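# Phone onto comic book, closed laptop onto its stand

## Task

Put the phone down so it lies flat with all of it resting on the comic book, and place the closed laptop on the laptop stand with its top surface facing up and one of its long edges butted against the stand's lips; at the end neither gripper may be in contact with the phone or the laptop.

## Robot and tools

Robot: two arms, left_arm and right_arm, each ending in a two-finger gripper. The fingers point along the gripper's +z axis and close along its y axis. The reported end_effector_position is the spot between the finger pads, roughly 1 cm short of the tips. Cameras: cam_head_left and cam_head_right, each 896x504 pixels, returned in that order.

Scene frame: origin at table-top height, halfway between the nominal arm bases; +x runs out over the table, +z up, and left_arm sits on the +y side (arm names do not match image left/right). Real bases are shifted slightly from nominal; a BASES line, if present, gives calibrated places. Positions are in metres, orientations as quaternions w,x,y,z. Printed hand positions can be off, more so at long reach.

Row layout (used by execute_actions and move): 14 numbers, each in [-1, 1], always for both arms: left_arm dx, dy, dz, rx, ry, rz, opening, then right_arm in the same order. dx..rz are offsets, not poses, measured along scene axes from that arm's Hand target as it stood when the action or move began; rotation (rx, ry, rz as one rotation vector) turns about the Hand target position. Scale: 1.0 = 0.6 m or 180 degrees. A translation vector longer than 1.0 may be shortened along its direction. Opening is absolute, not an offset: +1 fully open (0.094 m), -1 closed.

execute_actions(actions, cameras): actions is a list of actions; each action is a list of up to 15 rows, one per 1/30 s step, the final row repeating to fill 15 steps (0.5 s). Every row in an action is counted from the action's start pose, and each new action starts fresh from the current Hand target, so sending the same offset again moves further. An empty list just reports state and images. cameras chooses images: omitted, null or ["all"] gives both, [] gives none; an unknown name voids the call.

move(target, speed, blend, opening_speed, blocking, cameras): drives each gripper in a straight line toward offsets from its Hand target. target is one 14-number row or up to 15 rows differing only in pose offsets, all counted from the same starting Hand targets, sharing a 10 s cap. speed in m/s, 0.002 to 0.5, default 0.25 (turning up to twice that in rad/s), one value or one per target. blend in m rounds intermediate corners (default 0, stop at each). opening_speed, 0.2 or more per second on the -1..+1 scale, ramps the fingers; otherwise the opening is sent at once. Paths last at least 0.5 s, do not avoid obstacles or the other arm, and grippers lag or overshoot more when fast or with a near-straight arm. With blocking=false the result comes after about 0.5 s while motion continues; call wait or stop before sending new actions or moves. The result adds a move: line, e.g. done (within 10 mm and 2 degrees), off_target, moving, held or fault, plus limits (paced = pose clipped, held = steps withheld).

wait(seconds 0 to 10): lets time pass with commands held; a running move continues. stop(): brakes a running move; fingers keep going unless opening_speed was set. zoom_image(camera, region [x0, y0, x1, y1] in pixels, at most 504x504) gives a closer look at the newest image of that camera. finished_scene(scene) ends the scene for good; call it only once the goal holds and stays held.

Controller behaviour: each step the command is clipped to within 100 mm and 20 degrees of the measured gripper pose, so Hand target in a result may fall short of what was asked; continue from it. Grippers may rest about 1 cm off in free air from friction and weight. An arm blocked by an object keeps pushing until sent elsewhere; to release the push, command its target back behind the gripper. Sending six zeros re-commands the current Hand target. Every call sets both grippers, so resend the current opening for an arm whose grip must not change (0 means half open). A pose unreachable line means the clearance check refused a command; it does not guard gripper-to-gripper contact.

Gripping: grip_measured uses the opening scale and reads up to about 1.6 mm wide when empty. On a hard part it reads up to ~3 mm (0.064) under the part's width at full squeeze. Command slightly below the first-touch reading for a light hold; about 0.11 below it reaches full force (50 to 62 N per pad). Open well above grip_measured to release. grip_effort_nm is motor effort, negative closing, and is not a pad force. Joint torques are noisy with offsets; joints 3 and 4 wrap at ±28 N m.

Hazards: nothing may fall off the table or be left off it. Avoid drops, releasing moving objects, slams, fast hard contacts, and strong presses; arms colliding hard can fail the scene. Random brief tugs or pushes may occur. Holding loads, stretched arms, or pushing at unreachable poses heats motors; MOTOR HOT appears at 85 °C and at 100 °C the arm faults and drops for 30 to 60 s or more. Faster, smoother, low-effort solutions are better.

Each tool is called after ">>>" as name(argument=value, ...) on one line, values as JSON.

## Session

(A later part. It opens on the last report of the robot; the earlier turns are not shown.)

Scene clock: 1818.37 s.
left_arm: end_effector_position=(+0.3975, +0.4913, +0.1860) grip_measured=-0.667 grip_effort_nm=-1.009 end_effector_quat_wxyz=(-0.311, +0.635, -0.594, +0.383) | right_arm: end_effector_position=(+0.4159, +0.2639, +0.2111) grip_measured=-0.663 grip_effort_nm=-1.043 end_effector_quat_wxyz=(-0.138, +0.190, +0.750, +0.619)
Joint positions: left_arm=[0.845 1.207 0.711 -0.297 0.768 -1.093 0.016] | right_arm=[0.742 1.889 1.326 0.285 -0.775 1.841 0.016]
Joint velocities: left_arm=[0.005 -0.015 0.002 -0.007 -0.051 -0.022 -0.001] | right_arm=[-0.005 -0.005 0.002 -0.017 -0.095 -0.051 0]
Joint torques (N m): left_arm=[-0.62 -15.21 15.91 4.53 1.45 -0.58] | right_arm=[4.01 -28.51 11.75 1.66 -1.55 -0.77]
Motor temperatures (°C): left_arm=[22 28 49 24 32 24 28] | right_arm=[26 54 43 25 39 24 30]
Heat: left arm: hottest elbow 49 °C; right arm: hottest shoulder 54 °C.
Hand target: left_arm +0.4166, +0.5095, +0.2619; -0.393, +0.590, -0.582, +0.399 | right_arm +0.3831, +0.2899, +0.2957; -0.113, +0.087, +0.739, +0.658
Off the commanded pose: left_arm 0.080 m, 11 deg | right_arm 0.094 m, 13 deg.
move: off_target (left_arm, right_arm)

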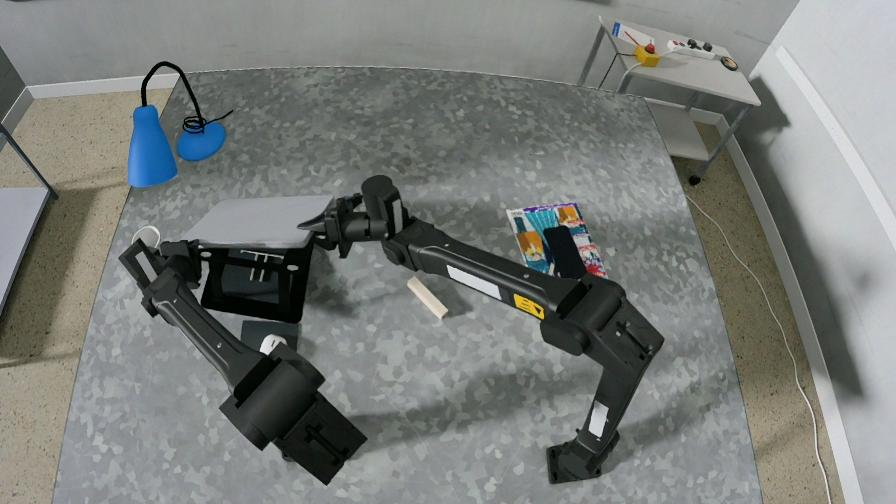

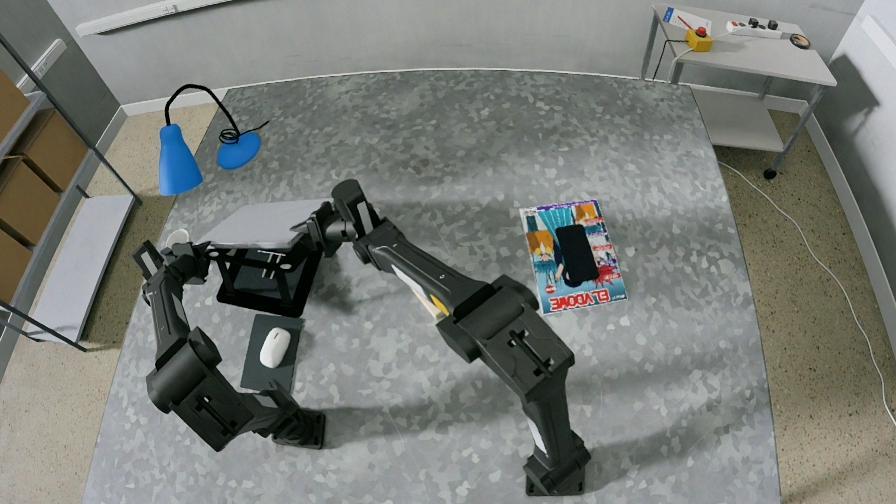

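>>> move(target=[0,0.01,0.06,0,0,0,-0.85,0,0.01,0.05,0,0,0,-0.85], speed=0.05)

>>> zoom_image(camera="cam_head_left", region=[180, 180, 340, 325])

>>> zoom_image(camera="cam_head_right", region=[180, 180, 340, 325])

Scene clock: 1824.87 s.
left_arm: end_effector_position=(+0.3954, +0.4894, +0.1867) grip_measured=-0.667 grip_effort_nm=-1.009 end_effector_quat_wxyz=(-0.307, +0.637, -0.593, +0.385) | right_arm: end_effector_position=(+0.4140, +0.2623, +0.2134) grip_measured=-0.663 grip_effort_nm=-1.033 end_effector_quat_wxyz=(-0.140, +0.192, +0.753, +0.614)
Joint positions: left_arm=[0.847 1.2 0.711 -0.313 0.773 -1.094 0.016] | right_arm=[0.742 1.878 1.326 0.258 -0.775 1.836 0.016]
Joint velocities: left_arm=[-0.015 -0.015 -0.002 -0.002 -0.051 -0.007 -0.001] | right_arm=[-0.005 -0.005 -0.007 -0.012 0.051 -0.007 0.001]
Joint torques (N m): left_arm=[-0.91 -16.09 18.92 3.1 1.49 -0.48] | right_arm=[3.55 -28.81 13.3 1.52 -1.72 -0.68]
Motor temperatures (°C): left_arm=[22 28 50 24 32 24 28] | right_arm=[26 53 45 25 40 24 30]
Heat: left arm: hottest elbow 50 °C; right arm: hottest shoulder 53 °C.
Hand target: left_arm +0.4140, +0.5119, +0.2826; -0.393, +0.590, -0.582, +0.399 | right_arm +0.3889, +0.2902, +0.3060; -0.113, +0.087, +0.739, +0.658
Off the commanded pose: left_arm 0.116 m, 11 deg; position clipped | right_arm 0.121 m, 14 deg; position clipped.
move: off_target (left_arm, right_arm); limits=paced

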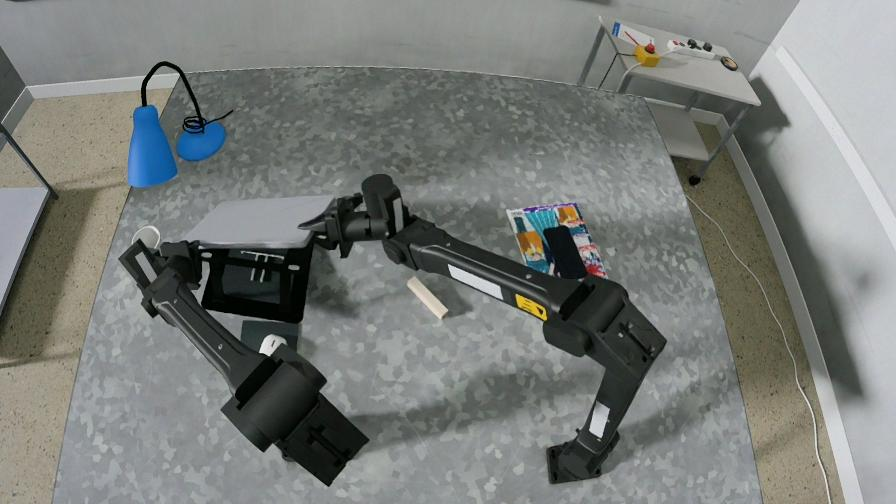

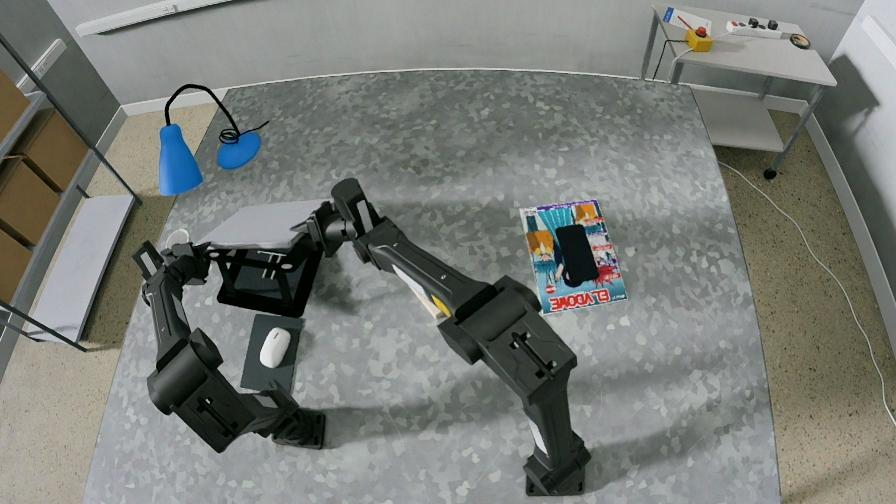

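Scaled by 3.150.

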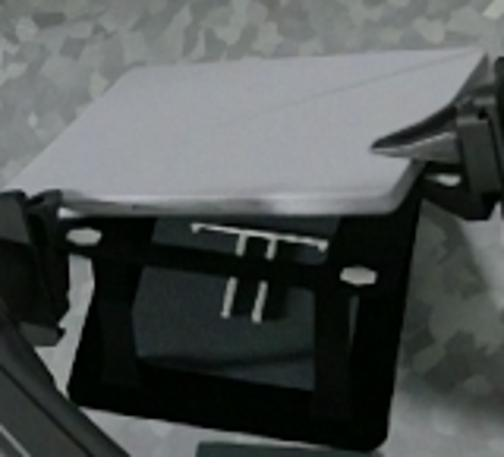

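Scaled by 3.150.

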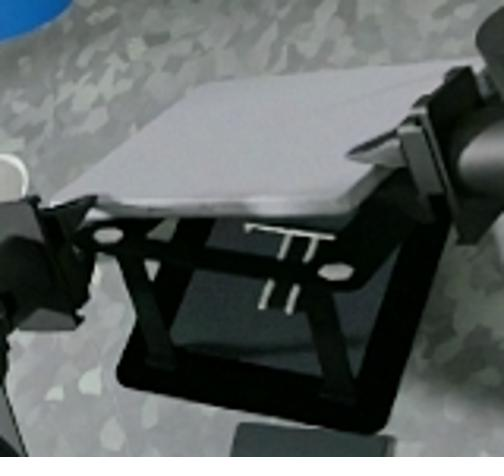

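>>> move(target=[0,0.0,0,0,0,-0.04,-0.85,-0.07,-0.01,-0.02,0,0,-0.04,-0.85], speed=0.05)

>>> zoom_image(camera="cam_head_left", region=[180, 180, 340, 325])

>>> zoom_image(camera="cam_head_right", region=[180, 180, 340, 325])

Scene clock: 1838.67 s.
left_arm: end_effector_position=(+0.3794, +0.4871, +0.1847) grip_measured=-0.668 grip_effort_nm=-1.009 end_effector_quat_wxyz=(-0.296, +0.613, -0.610, +0.406) | right_arm: end_effector_position=(+0.3834, +0.2614, +0.2225) grip_measured=-0.664 grip_effort_nm=-1.033 end_effector_quat_wxyz=(-0.094, +0.219, +0.751, +0.616)
Joint positions: left_arm=[0.903 1.206 0.711 -0.387 0.876 -0.977 0.016] | right_arm=[0.802 1.787 1.223 0.288 -0.613 1.844 0.016]
Joint velocities: left_arm=[-0.005 -0.005 0.012 -0.002 -0.007 0.022 0] | right_arm=[-0.005 -0.005 -0.002 -0.007 -0.022 -0.081 0]
Joint torques (N m): left_arm=[-2.2 -12.75 22.61 1.52 2.59 -0.18] | right_arm=[4.48 -26.52 9.5 3.36 -0.6 -0.46]
Motor temperatures (°C): left_arm=[22 27 52 24 33 24 28] | right_arm=[26 56 48 25 40 24 30]
Heat: left arm: hottest elbow 52 °C; right arm: hottest shoulder 56 °C.
Hand target: left_arm +0.4119, +0.5103, +0.2765; -0.366, +0.552, -0.619, +0.422 | right_arm +0.3468, +0.2849, +0.2946; -0.071, +0.133, +0.733, +0.663
Off the commanded pose: left_arm 0.107 m, 11 deg; position clipped | right_arm 0.083 m, 12 deg.
move: off_target (left_arm, right_arm); limits=paced

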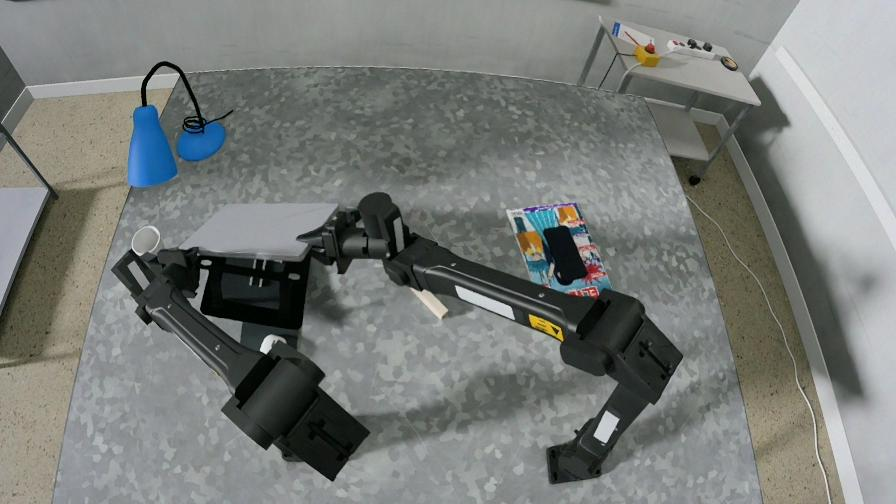

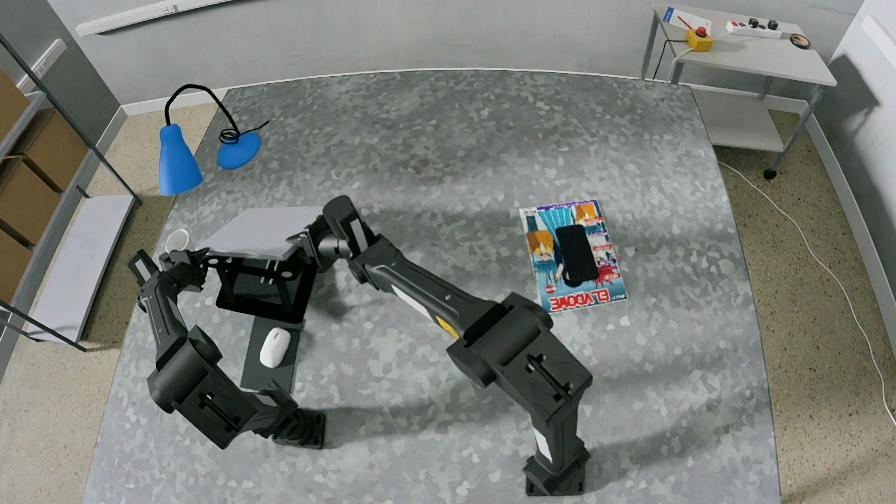

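Scaled by 3.150.

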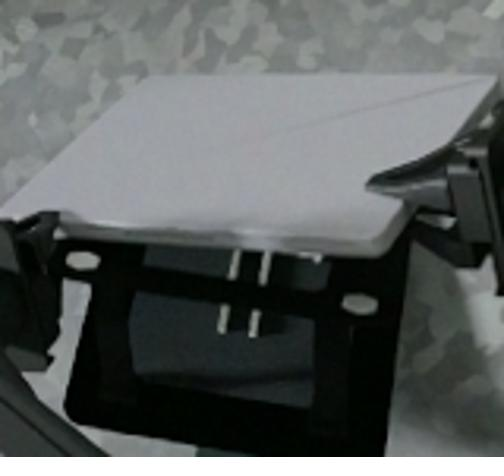

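Scaled by 3.150.

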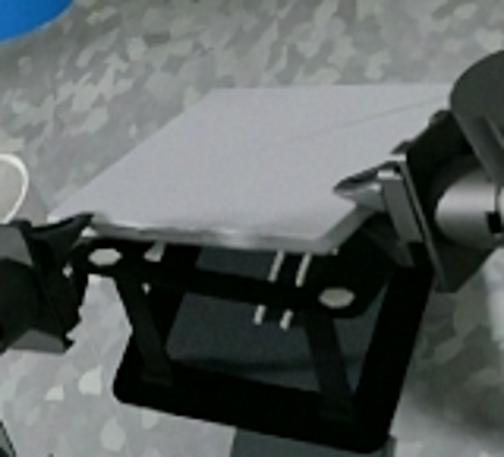

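>>> move(target=[0.02,0.0,0.06,0,-0.05,0,-0.85,0.01,0,0.02,0,0,0,-0.85], speed=0.1)

>>> zoom_image(camera="cam_head_left", region=[180, 180, 340, 325])

>>> zoom_image(camera="cam_head_right", region=[180, 180, 340, 325])

Scene clock: 1846.87 s.
left_arm: end_effector_position=(+0.3959, +0.4886, +0.2152) grip_measured=-0.669 grip_effort_nm=-1.013 end_effector_quat_wxyz=(-0.329, +0.579, -0.591, +0.456) | right_arm: end_effector_position=(+0.3842, +0.2586, +0.2398) grip_measured=-0.664 grip_effort_nm=-1.043 end_effector_quat_wxyz=(-0.078, +0.216, +0.744, +0.627)
Joint positions: left_arm=[0.898 1.206 0.711 -0.22 0.976 -1.099 0.016] | right_arm=[0.804 1.76 1.217 0.3 -0.589 1.839 0.016]
Joint velocities: left_arm=[0.005 -0.015 -0.012 -0.007 -0.022 -0.037 0.001] | right_arm=[-0.005 -0.005 -0.002 -0.002 -0.022 -0.007 0]
Joint torques (N m): left_arm=[-1.61 -15.09 19.82 5.16 1.38 -0.72] | right_arm=[3.84 -24.59 11.86 1.95 -1.63 -0.45]
Motor temperatures (°C): left_arm=[22 28 54 24 36 24 28] | right_arm=[26 53 48 26 39 24 30]
Heat: left arm: hottest elbow 54 °C; right arm: hottest shoulder 53 °C.
Hand target: left_arm +0.4228, +0.5092, +0.3091; -0.414, +0.518, -0.587, +0.465 | right_arm +0.3529, +0.2849, +0.3066; -0.071, +0.133, +0.733, +0.663
Off the commanded pose: left_arm 0.103 m, 12 deg; position clipped | right_arm 0.078 m, 10 deg.
move: off_target (left_arm, right_arm); limits=paced

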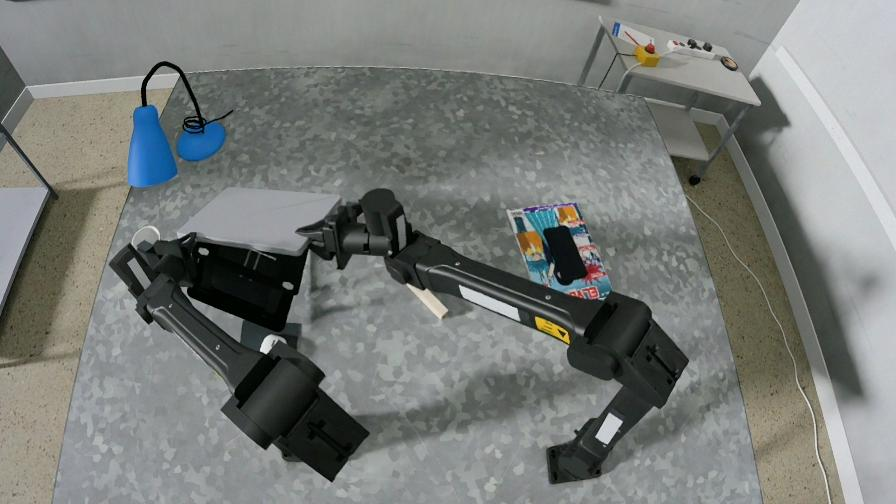

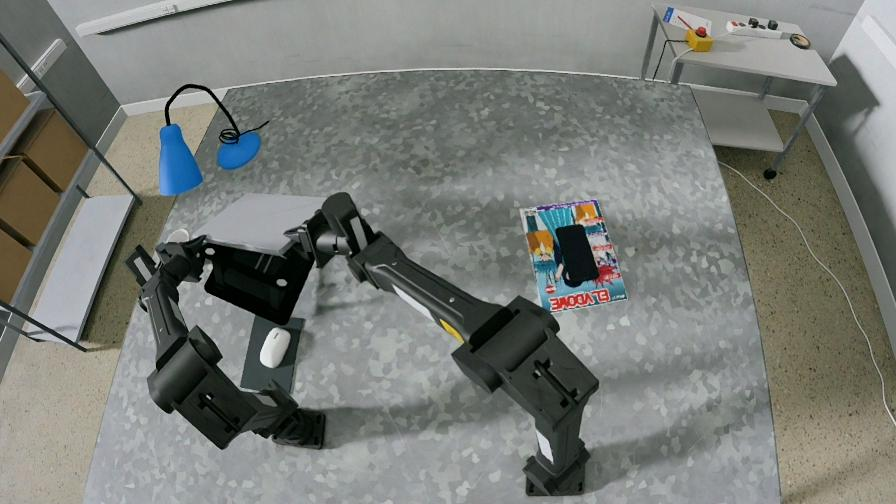

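Scaled by 3.150.

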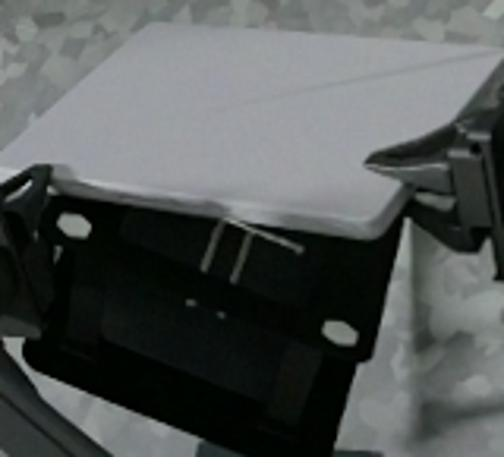

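Scaled by 3.150.

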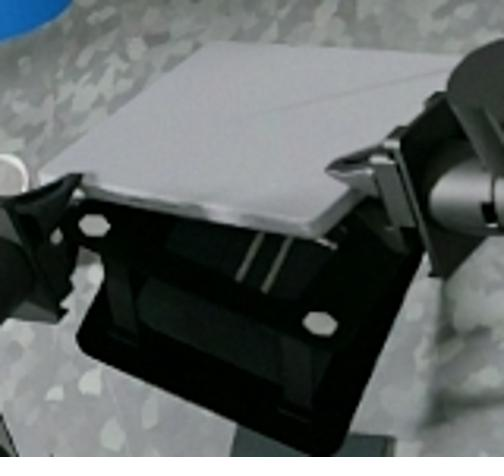

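>>> move(target=[-0.01,0.0,-0.13,0,0,0,-0.85,0.02,0,-0.1,0,0,0,-0.85], speed=0.04)

>>> zoom_image(camera="cam_head_left", region=[180, 180, 340, 325])

>>> zoom_image(camera="cam_head_right", region=[180, 180, 340, 325])

Scene clock: 1857.37 s.
left_arm: end_effector_position=(+0.4012, +0.4943, +0.1761) grip_measured=-0.669 grip_effort_nm=-1.009 end_effector_quat_wxyz=(-0.355, +0.565, -0.585, +0.461) | right_arm: end_effector_position=(+0.3899, +0.2670, +0.2119) grip_measured=-0.664 grip_effort_nm=-1.038 end_effector_quat_wxyz=(-0.073, +0.200, +0.742, +0.636)
Joint positions: left_arm=[0.898 1.303 0.627 0.055 0.984 -1.146 0.016] | right_arm=[0.804 1.829 1.217 0.39 -0.601 1.821 0.016]
Joint velocities: left_arm=[-0.005 0.005 0.002 0.007 0.007 -0.066 0] | right_arm=[-0.015 0.005 0.002 -0.002 0.081 -0.007 -0.001]
Joint torques (N m): left_arm=[-1.55 -13.63 14.38 4.46 1.11 -0.3] | right_arm=[2.84 -22.89 8.79 3.17 -1.72 -0.33]
Motor temperatures (°C): left_arm=[22 28 52 24 35 24 29] | right_arm=[26 52 49 25 39 24 30]
Heat: left arm: hottest elbow 52 °C; right arm: hottest shoulder 52 °C.
Hand target: left_arm +0.4166, +0.5093, +0.2314; -0.414, +0.518, -0.587, +0.465 | right_arm +0.3639, +0.2842, +0.2463; -0.071, +0.133, +0.733, +0.663
Off the commanded pose: left_arm 0.059 m, 9 deg | right_arm 0.046 m, 8 deg.
move: off_target (left_arm, right_arm)

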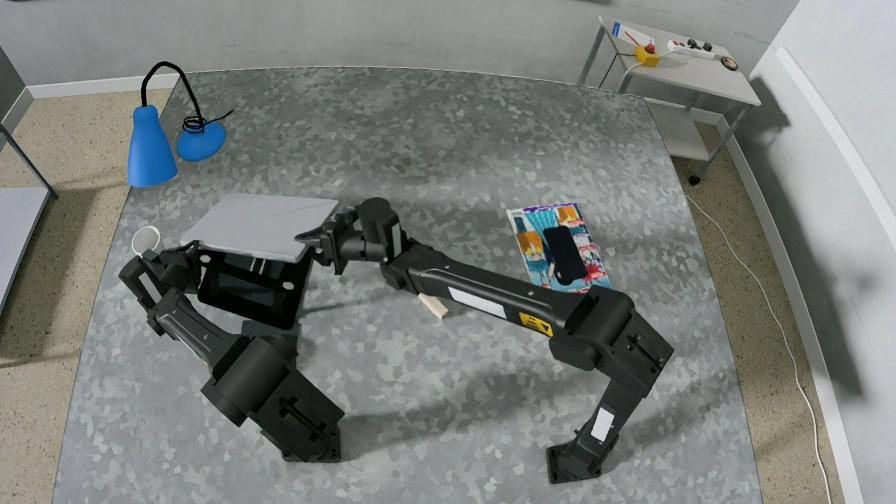

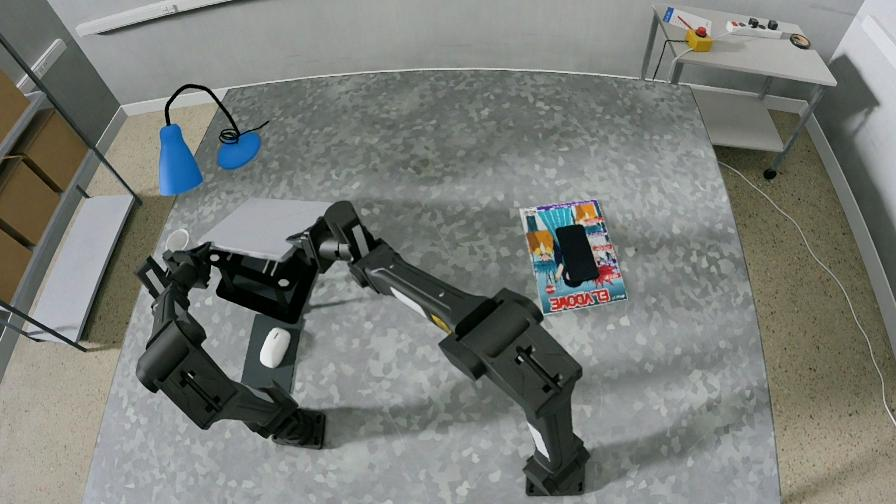

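Scaled by 3.150.

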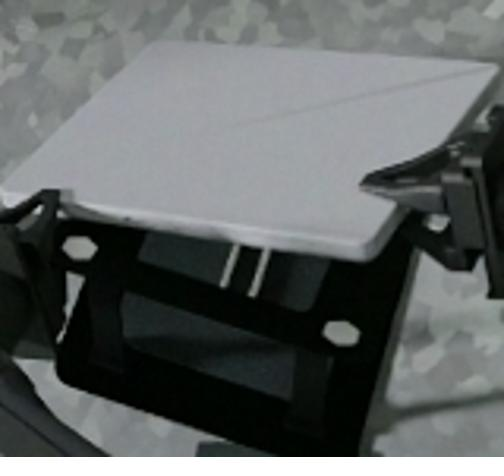

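Scaled by 3.150.

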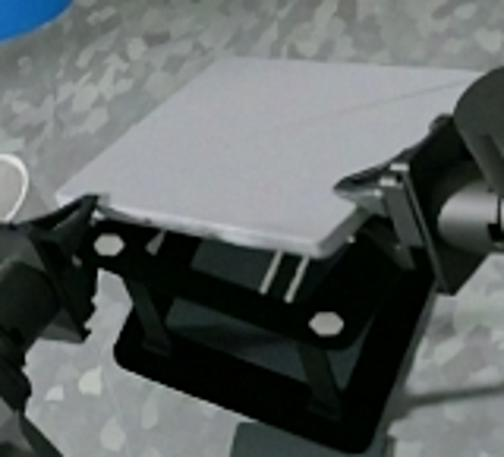

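>>> move(target=[0,0.0,-0.09,0,0.03,0,-0.85,0,0,-0.08,0,0.03,0,-0.85], speed=0.04)

>>> zoom_image(camera="cam_head_left", region=[180, 180, 340, 340])

>>> zoom_image(camera="cam_head_right", region=[180, 180, 340, 340])

Scene clock: 1861.87 s.
left_arm: end_effector_position=(+0.3981, +0.4969, +0.1335) grip_measured=-0.669 grip_effort_nm=-1.013 end_effector_quat_wxyz=(-0.341, +0.577, -0.600, +0.437) | right_arm: end_effector_position=(+0.3883, +0.2690, +0.1686) grip_measured=-0.664 grip_effort_nm=-1.038 end_effector_quat_wxyz=(-0.100, +0.218, +0.737, +0.632)
Joint positions: left_arm=[0.898 1.382 0.609 0.055 0.942 -1.06 0.016] | right_arm=[0.804 1.904 1.192 0.488 -0.619 1.884 0.016]
Joint velocities: left_arm=[0.005 -0.005 -0.002 -0.007 -0.051 0.022 0] | right_arm=[0.005 -0.015 0.002 -0.002 0.007 0.081 0]
Joint torques (N m): left_arm=[-2.55 -13.1 13.24 2.92 0.95 -0.1] | right_arm=[2.73 -23.06 7.6 3.17 -1.56 -0.14]
Motor temperatures (°C): left_arm=[22 28 52 24 34 24 29] | right_arm=[26 52 48 26 40 24 30]
Heat: left arm: hottest elbow 52 °C; right arm: hottest shoulder 52 °C.
Hand target: left_arm +0.4165, +0.5095, +0.1774; -0.386, +0.539, -0.606, +0.439 | right_arm +0.3631, +0.2838, +0.1983; -0.106, +0.164, +0.729, +0.657
Off the commanded pose: left_arm 0.049 m, 7 deg | right_arm 0.041 m, 7 deg.
move: off_target (left_arm, right_arm)

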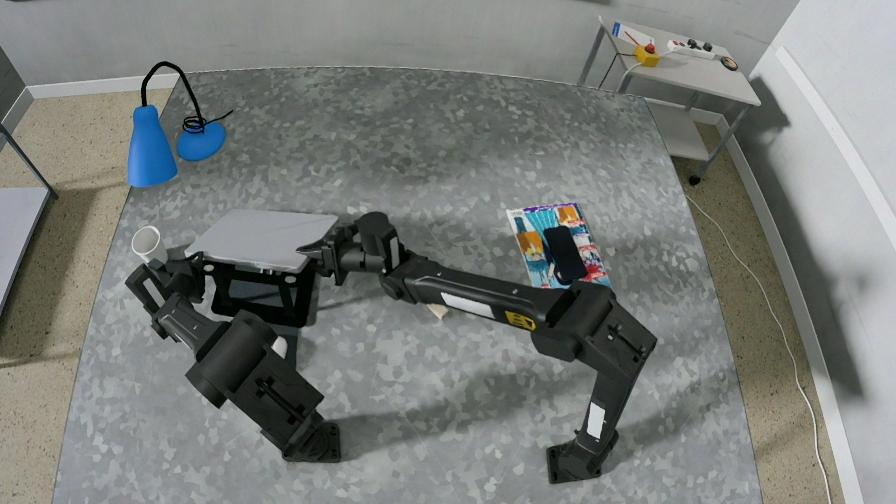

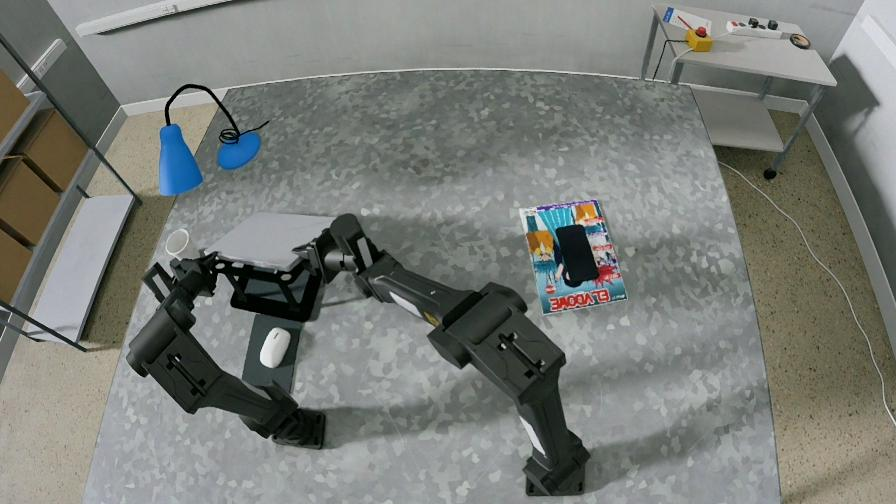

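Scaled by 3.150.

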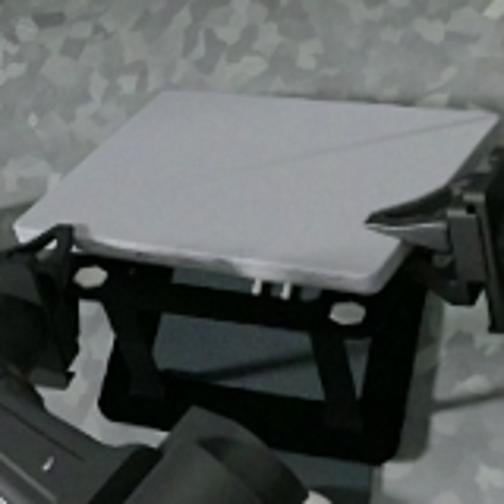

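Scaled by 3.150.

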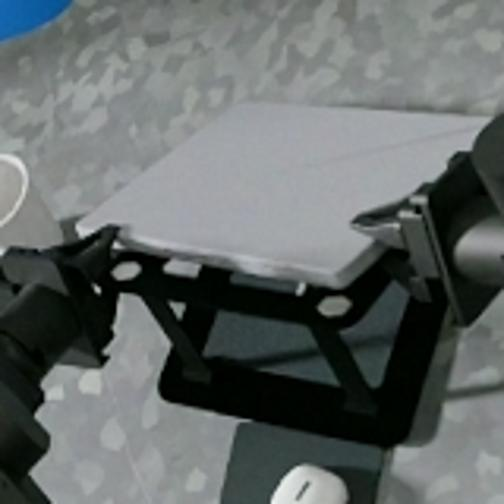

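>>> move(target=[0,0.0,-0.04,0,0.02,0,-0.85,0,0,-0.04,0,0.02,0,-0.85], speed=0.04)

>>> zoom_image(camera="cam_head_left", region=[180, 180, 340, 340])

>>> zoom_image(camera="cam_head_right", region=[180, 180, 340, 340])

Scene clock: 1867.00 s.
left_arm: end_effector_position=(+0.3962, +0.4979, +0.1277) grip_measured=-0.668 grip_effort_nm=-1.004 end_effector_quat_wxyz=(+0.345, -0.572, +0.613, -0.421) | right_arm: end_effector_position=(+0.3870, +0.2697, +0.1581) grip_measured=-0.663 grip_effort_nm=-1.038 end_effector_quat_wxyz=(-0.111, +0.222, +0.730, +0.637)
Joint positions: left_arm=[0.898 1.385 0.609 0.035 0.922 -1.006 0.016] | right_arm=[0.804 1.93 1.183 0.543 -0.63 1.918 0.016]
Joint velocities: left_arm=[-0.024 -0.015 -0.012 -0.002 0.007 0.022 0] | right_arm=[-0.005 0.015 -0.002 -0.012 0.007 -0.037 -0.001]
Joint torques (N m): left_arm=[-2.73 -10.75 13.81 1.84 0.26 -0.14] | right_arm=[2.55 -22.12 7.28 2.95 -1.5 0.06]
Motor temperatures (°C): left_arm=[22 28 52 24 33 24 29] | right_arm=[26 52 47 26 40 24 30]
Heat: left arm: hottest elbow 52 °C; right arm: hottest shoulder 52 °C.
Hand target: left_arm +0.4165, +0.5095, +0.1533; -0.366, +0.553, -0.618, +0.422 | right_arm +0.3627, +0.2836, +0.1742; -0.129, +0.185, +0.725, +0.651
Off the commanded pose: left_arm 0.035 m, 3 deg | right_arm 0.032 m, 5 deg.
move: off_target (left_arm, right_arm)

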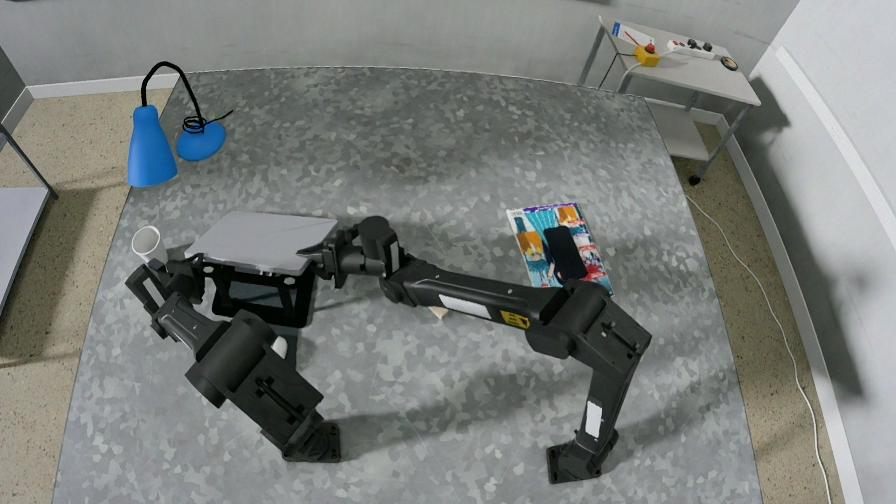

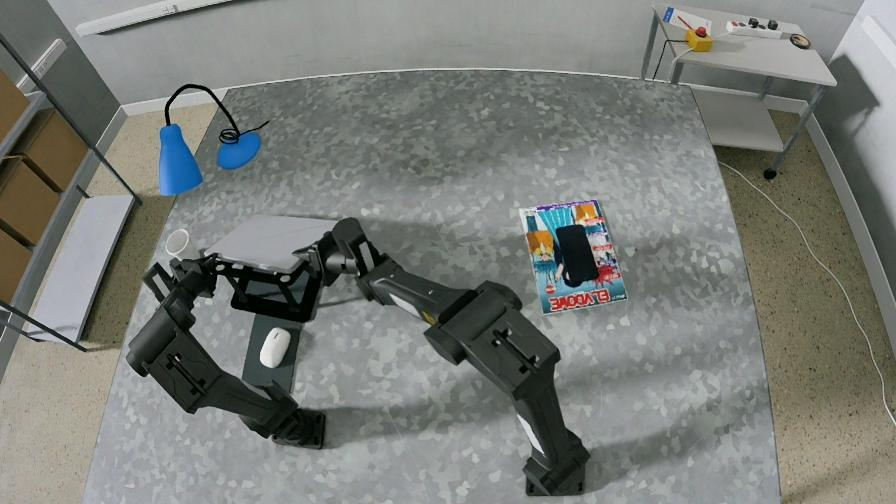

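Scaled by 3.150.

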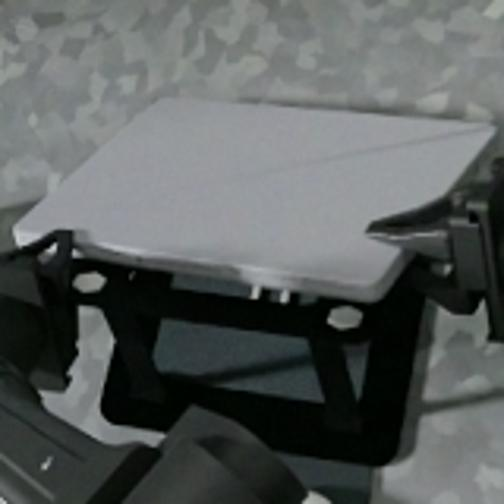

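Scaled by 3.150.

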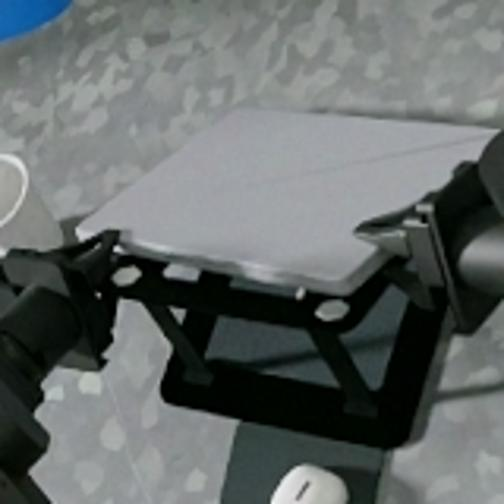

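>>> move(target=[-0.03,-0.01,-0.015,0,0,0,0.3,0,0,0,0,0,0,-0.85], speed=0.04, opening_speed=0.5)

>>> zoom_image(camera="cam_head_left", region=[140, 180, 340, 340])

>>> zoom_image(camera="cam_head_right", region=[140, 180, 340, 340])

Scene clock: 1879.60 s.
left_arm: end_effector_position=(+0.3962, +0.4960, +0.1293) grip_measured=+0.297 grip_effort_nm=0.129 end_effector_quat_wxyz=(+0.346, -0.565, +0.617, -0.426) | right_arm: end_effector_position=(+0.3864, +0.2695, +0.1565) grip_measured=-0.663 grip_effort_nm=-1.043 end_effector_quat_wxyz=(-0.116, +0.227, +0.729, +0.636)
Joint positions: left_arm=[0.899 1.385 0.609 0.035 0.939 -0.995 0.061] | right_arm=[0.804 1.932 1.181 0.545 -0.631 1.931 0.016]
Joint velocities: left_arm=[-0.005 -0.015 -0.002 -0.012 -0.007 0.022 0] | right_arm=[-0.005 -0.015 -0.007 -0.017 0.051 -0.051 0]
Joint torques (N m): left_arm=[-1.14 -12.28 9.84 1.73 0.46 0.05] | right_arm=[2.67 -22.53 7.32 2.85 -1.45 -0.02]
Motor temperatures (°C): left_arm=[22 27 49 24 32 24 29] | right_arm=[26 51 46 26 39 24 30]
Heat: left arm: hottest elbow 49 °C; right arm: hottest shoulder 51 °C.
Hand target: left_arm +0.3984, +0.5036, +0.1443; +0.366, -0.553, +0.618, -0.422 | right_arm +0.3627, +0.2836, +0.1745; -0.129, +0.185, +0.725, +0.651
Off the commanded pose: left_arm 0.017 m, 3 deg | right_arm 0.033 m, 5 deg.
move: off_target (left_arm, right_arm)

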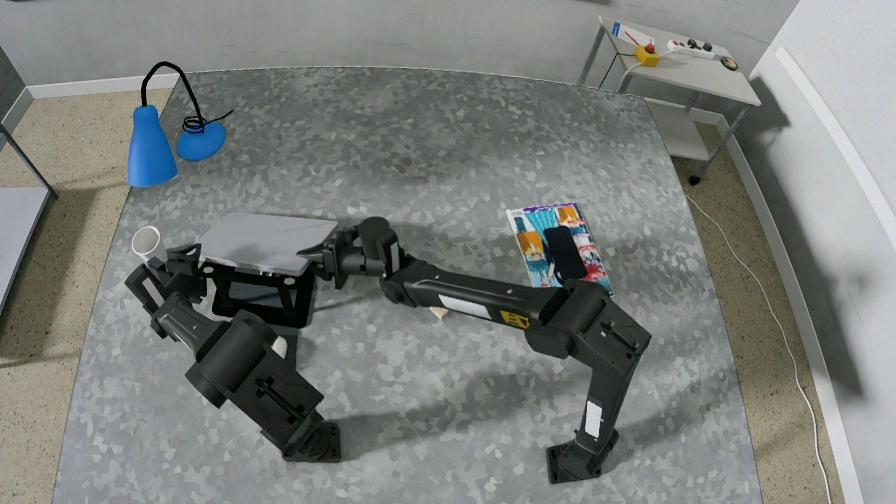

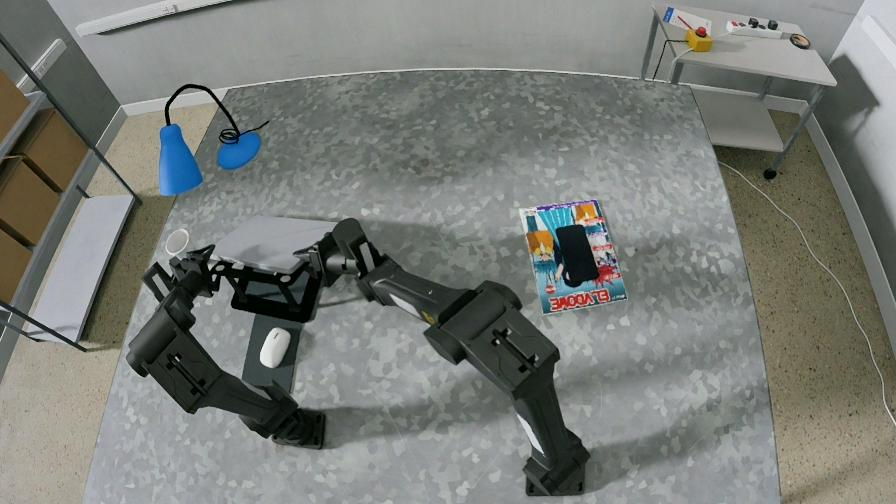

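Scaled by 2.520.

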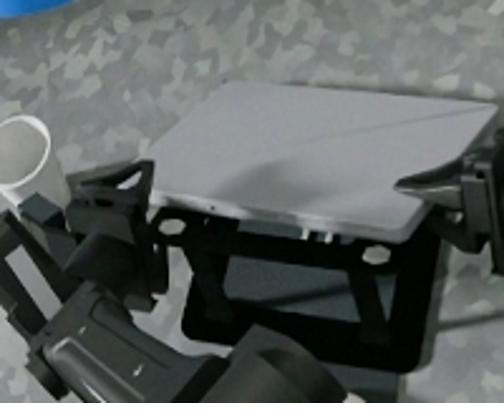

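Scaled by 2.520.

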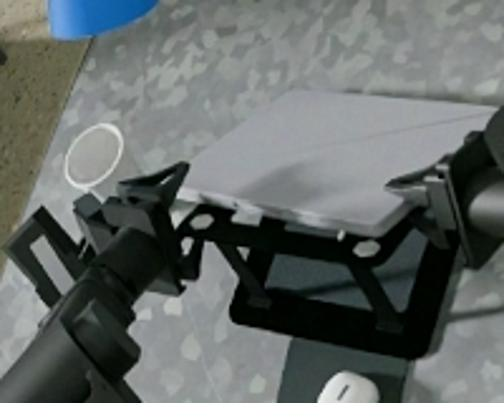

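>>> move(target=[[-0.13,0.02,0.055,0,0,0,0.3,0,0,0,0,0,0,-0.85],[-0.17,0.0,0.0,0,0.0,0,0.3,0,0,0,0,0,0,-0.85]], speed=0.07)

>>> move(target=[0,-0.03,-0.13,0,0.0,0,-0.95,0,0,0,0,0,0,-0.85], speed=0.08)

>>> zoom_image(camera="cam_head_left", region=[140, 180, 340, 340])

>>> zoom_image(camera="cam_head_right", region=[140, 180, 340, 340])

Scene clock: 1890.27 s.
left_arm: end_effector_position=(+0.3018, +0.5041, +0.1477) grip_measured=+0.298 grip_effort_nm=0.129 end_effector_quat_wxyz=(+0.367, -0.547, +0.625, -0.420) | right_arm: end_effector_position=(+0.3864, +0.2695, +0.1565) grip_measured=-0.663 grip_effort_nm=-1.033 end_effector_quat_wxyz=(-0.116, +0.227, +0.729, +0.636)
Joint positions: left_arm=[1.168 1.245 0.584 -0.379 1.118 -0.578 0.061] | right_arm=[0.804 1.932 1.181 0.545 -0.631 1.931 0.016]
Joint velocities: left_arm=[0.005 -0.015 0.002 -0.012 0.037 -0.022 0] | right_arm=[0.005 0.005 -0.007 0.002 -0.037 -0.051 0]
Joint torques (N m): left_arm=[0.32 -7.82 8.49 0.42 0.6 0.15] | right_arm=[2.61 -22.65 7.3 2.85 -1.45 -0.01]
Motor temperatures (°C): left_arm=[22 27 48 24 31 24 28] | right_arm=[26 50 44 26 39 24 30]
Heat: left arm: hottest elbow 48 °C; right arm: hottest shoulder 50 °C.
Hand target: left_arm +0.2966, +0.5044, +0.1432; +0.365, -0.553, +0.620, -0.421 | right_arm +0.3627, +0.2836, +0.1745; -0.129, +0.185, +0.725, +0.651
Off the commanded pose: left_arm 0.006 m, 1 deg | right_arm 0.033 m, 5 deg.
move: off_target (right_arm)

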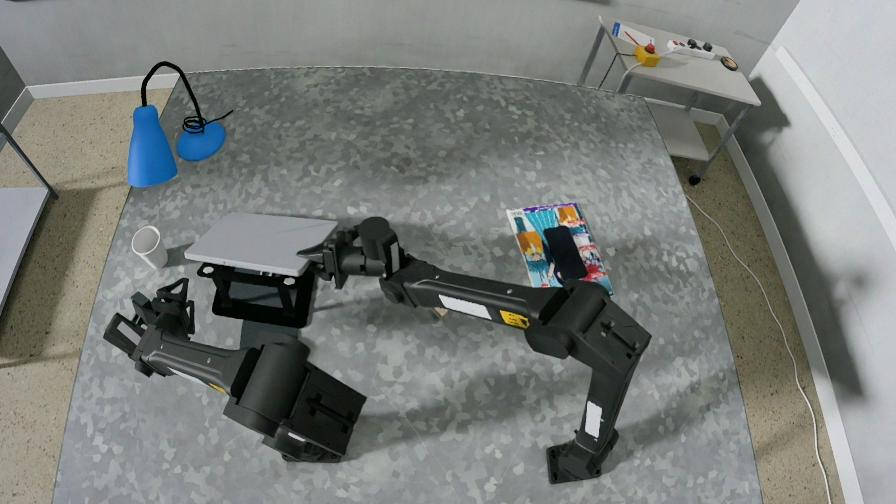

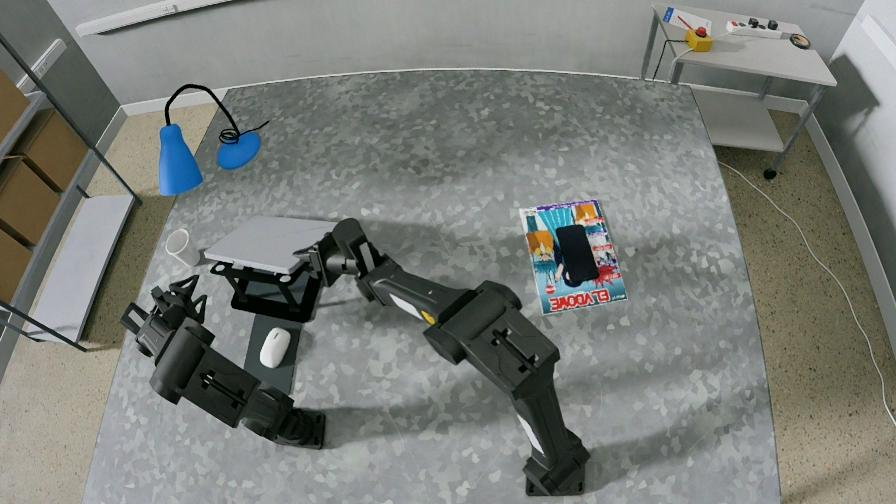

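Scene clock: 1892.07 s.
left_arm: end_effector_position=(+0.2959, +0.4903, +0.0710) grip_measured=-0.948 grip_effort_nm=-0.081 end_effector_quat_wxyz=(+0.369, -0.551, +0.620, -0.419) | right_arm: end_effector_position=(+0.3864, +0.2695, +0.1565) grip_measured=-0.663 grip_effort_nm=-1.038 end_effector_quat_wxyz=(-0.116, +0.227, +0.729, +0.636)
Joint positions: left_arm=[1.168 1.426 0.451 -0.047 1.114 -0.602 0.002] | right_arm=[0.804 1.932 1.181 0.545 -0.631 1.931 0.016]
Joint velocities: left_arm=[-0.015 -0.015 -0.002 0.012 -0.022 -0.037 -0.001] | right_arm=[-0.005 0.015 -0.012 0.007 -0.007 -0.022 0]
Joint torques (N m): left_arm=[-1.85 -8.18 6.04 1.65 0.3 -0.05] | right_arm=[2.55 -22.59 7.32 2.86 -1.45 -0.01]
Motor temperatures (°C): left_arm=[22 27 48 24 31 24 28] | right_arm=[26 50 44 26 39 24 30]
Heat: left arm: hottest elbow 48 °C; right arm: hottest shoulder 50 °C.
Hand target: left_arm +0.2967, +0.4863, +0.0659; +0.365, -0.553, +0.620, -0.421 | right_arm +0.3627, +0.2836, +0.1745; -0.129, +0.185, +0.725, +0.651
Off the commanded pose: left_arm 0.007 m, 1 deg | right_arm 0.033 m, 5 deg.
move: off_target (right_arm)

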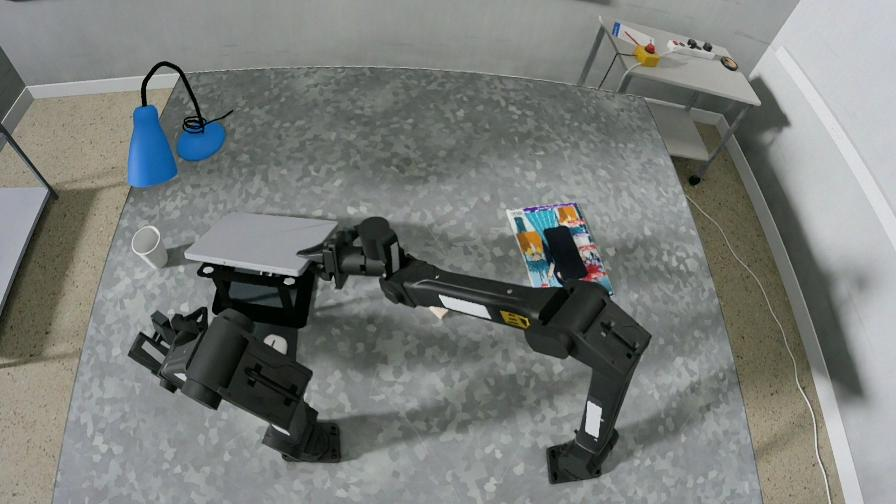

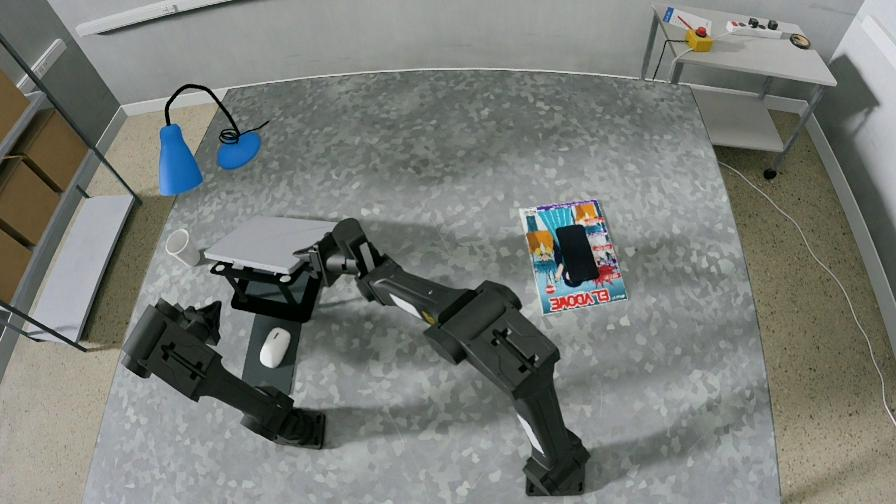

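Scaled by 2.520.

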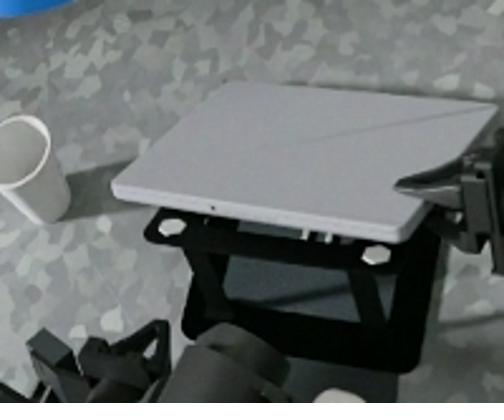

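Scaled by 2.520.

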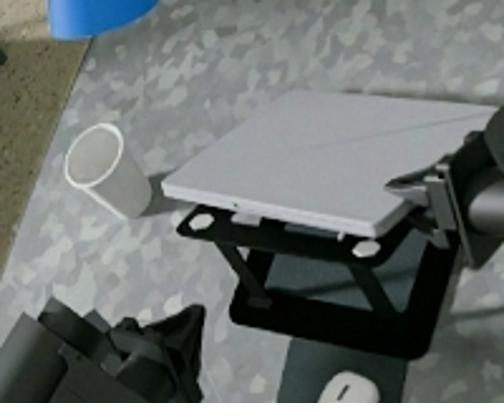

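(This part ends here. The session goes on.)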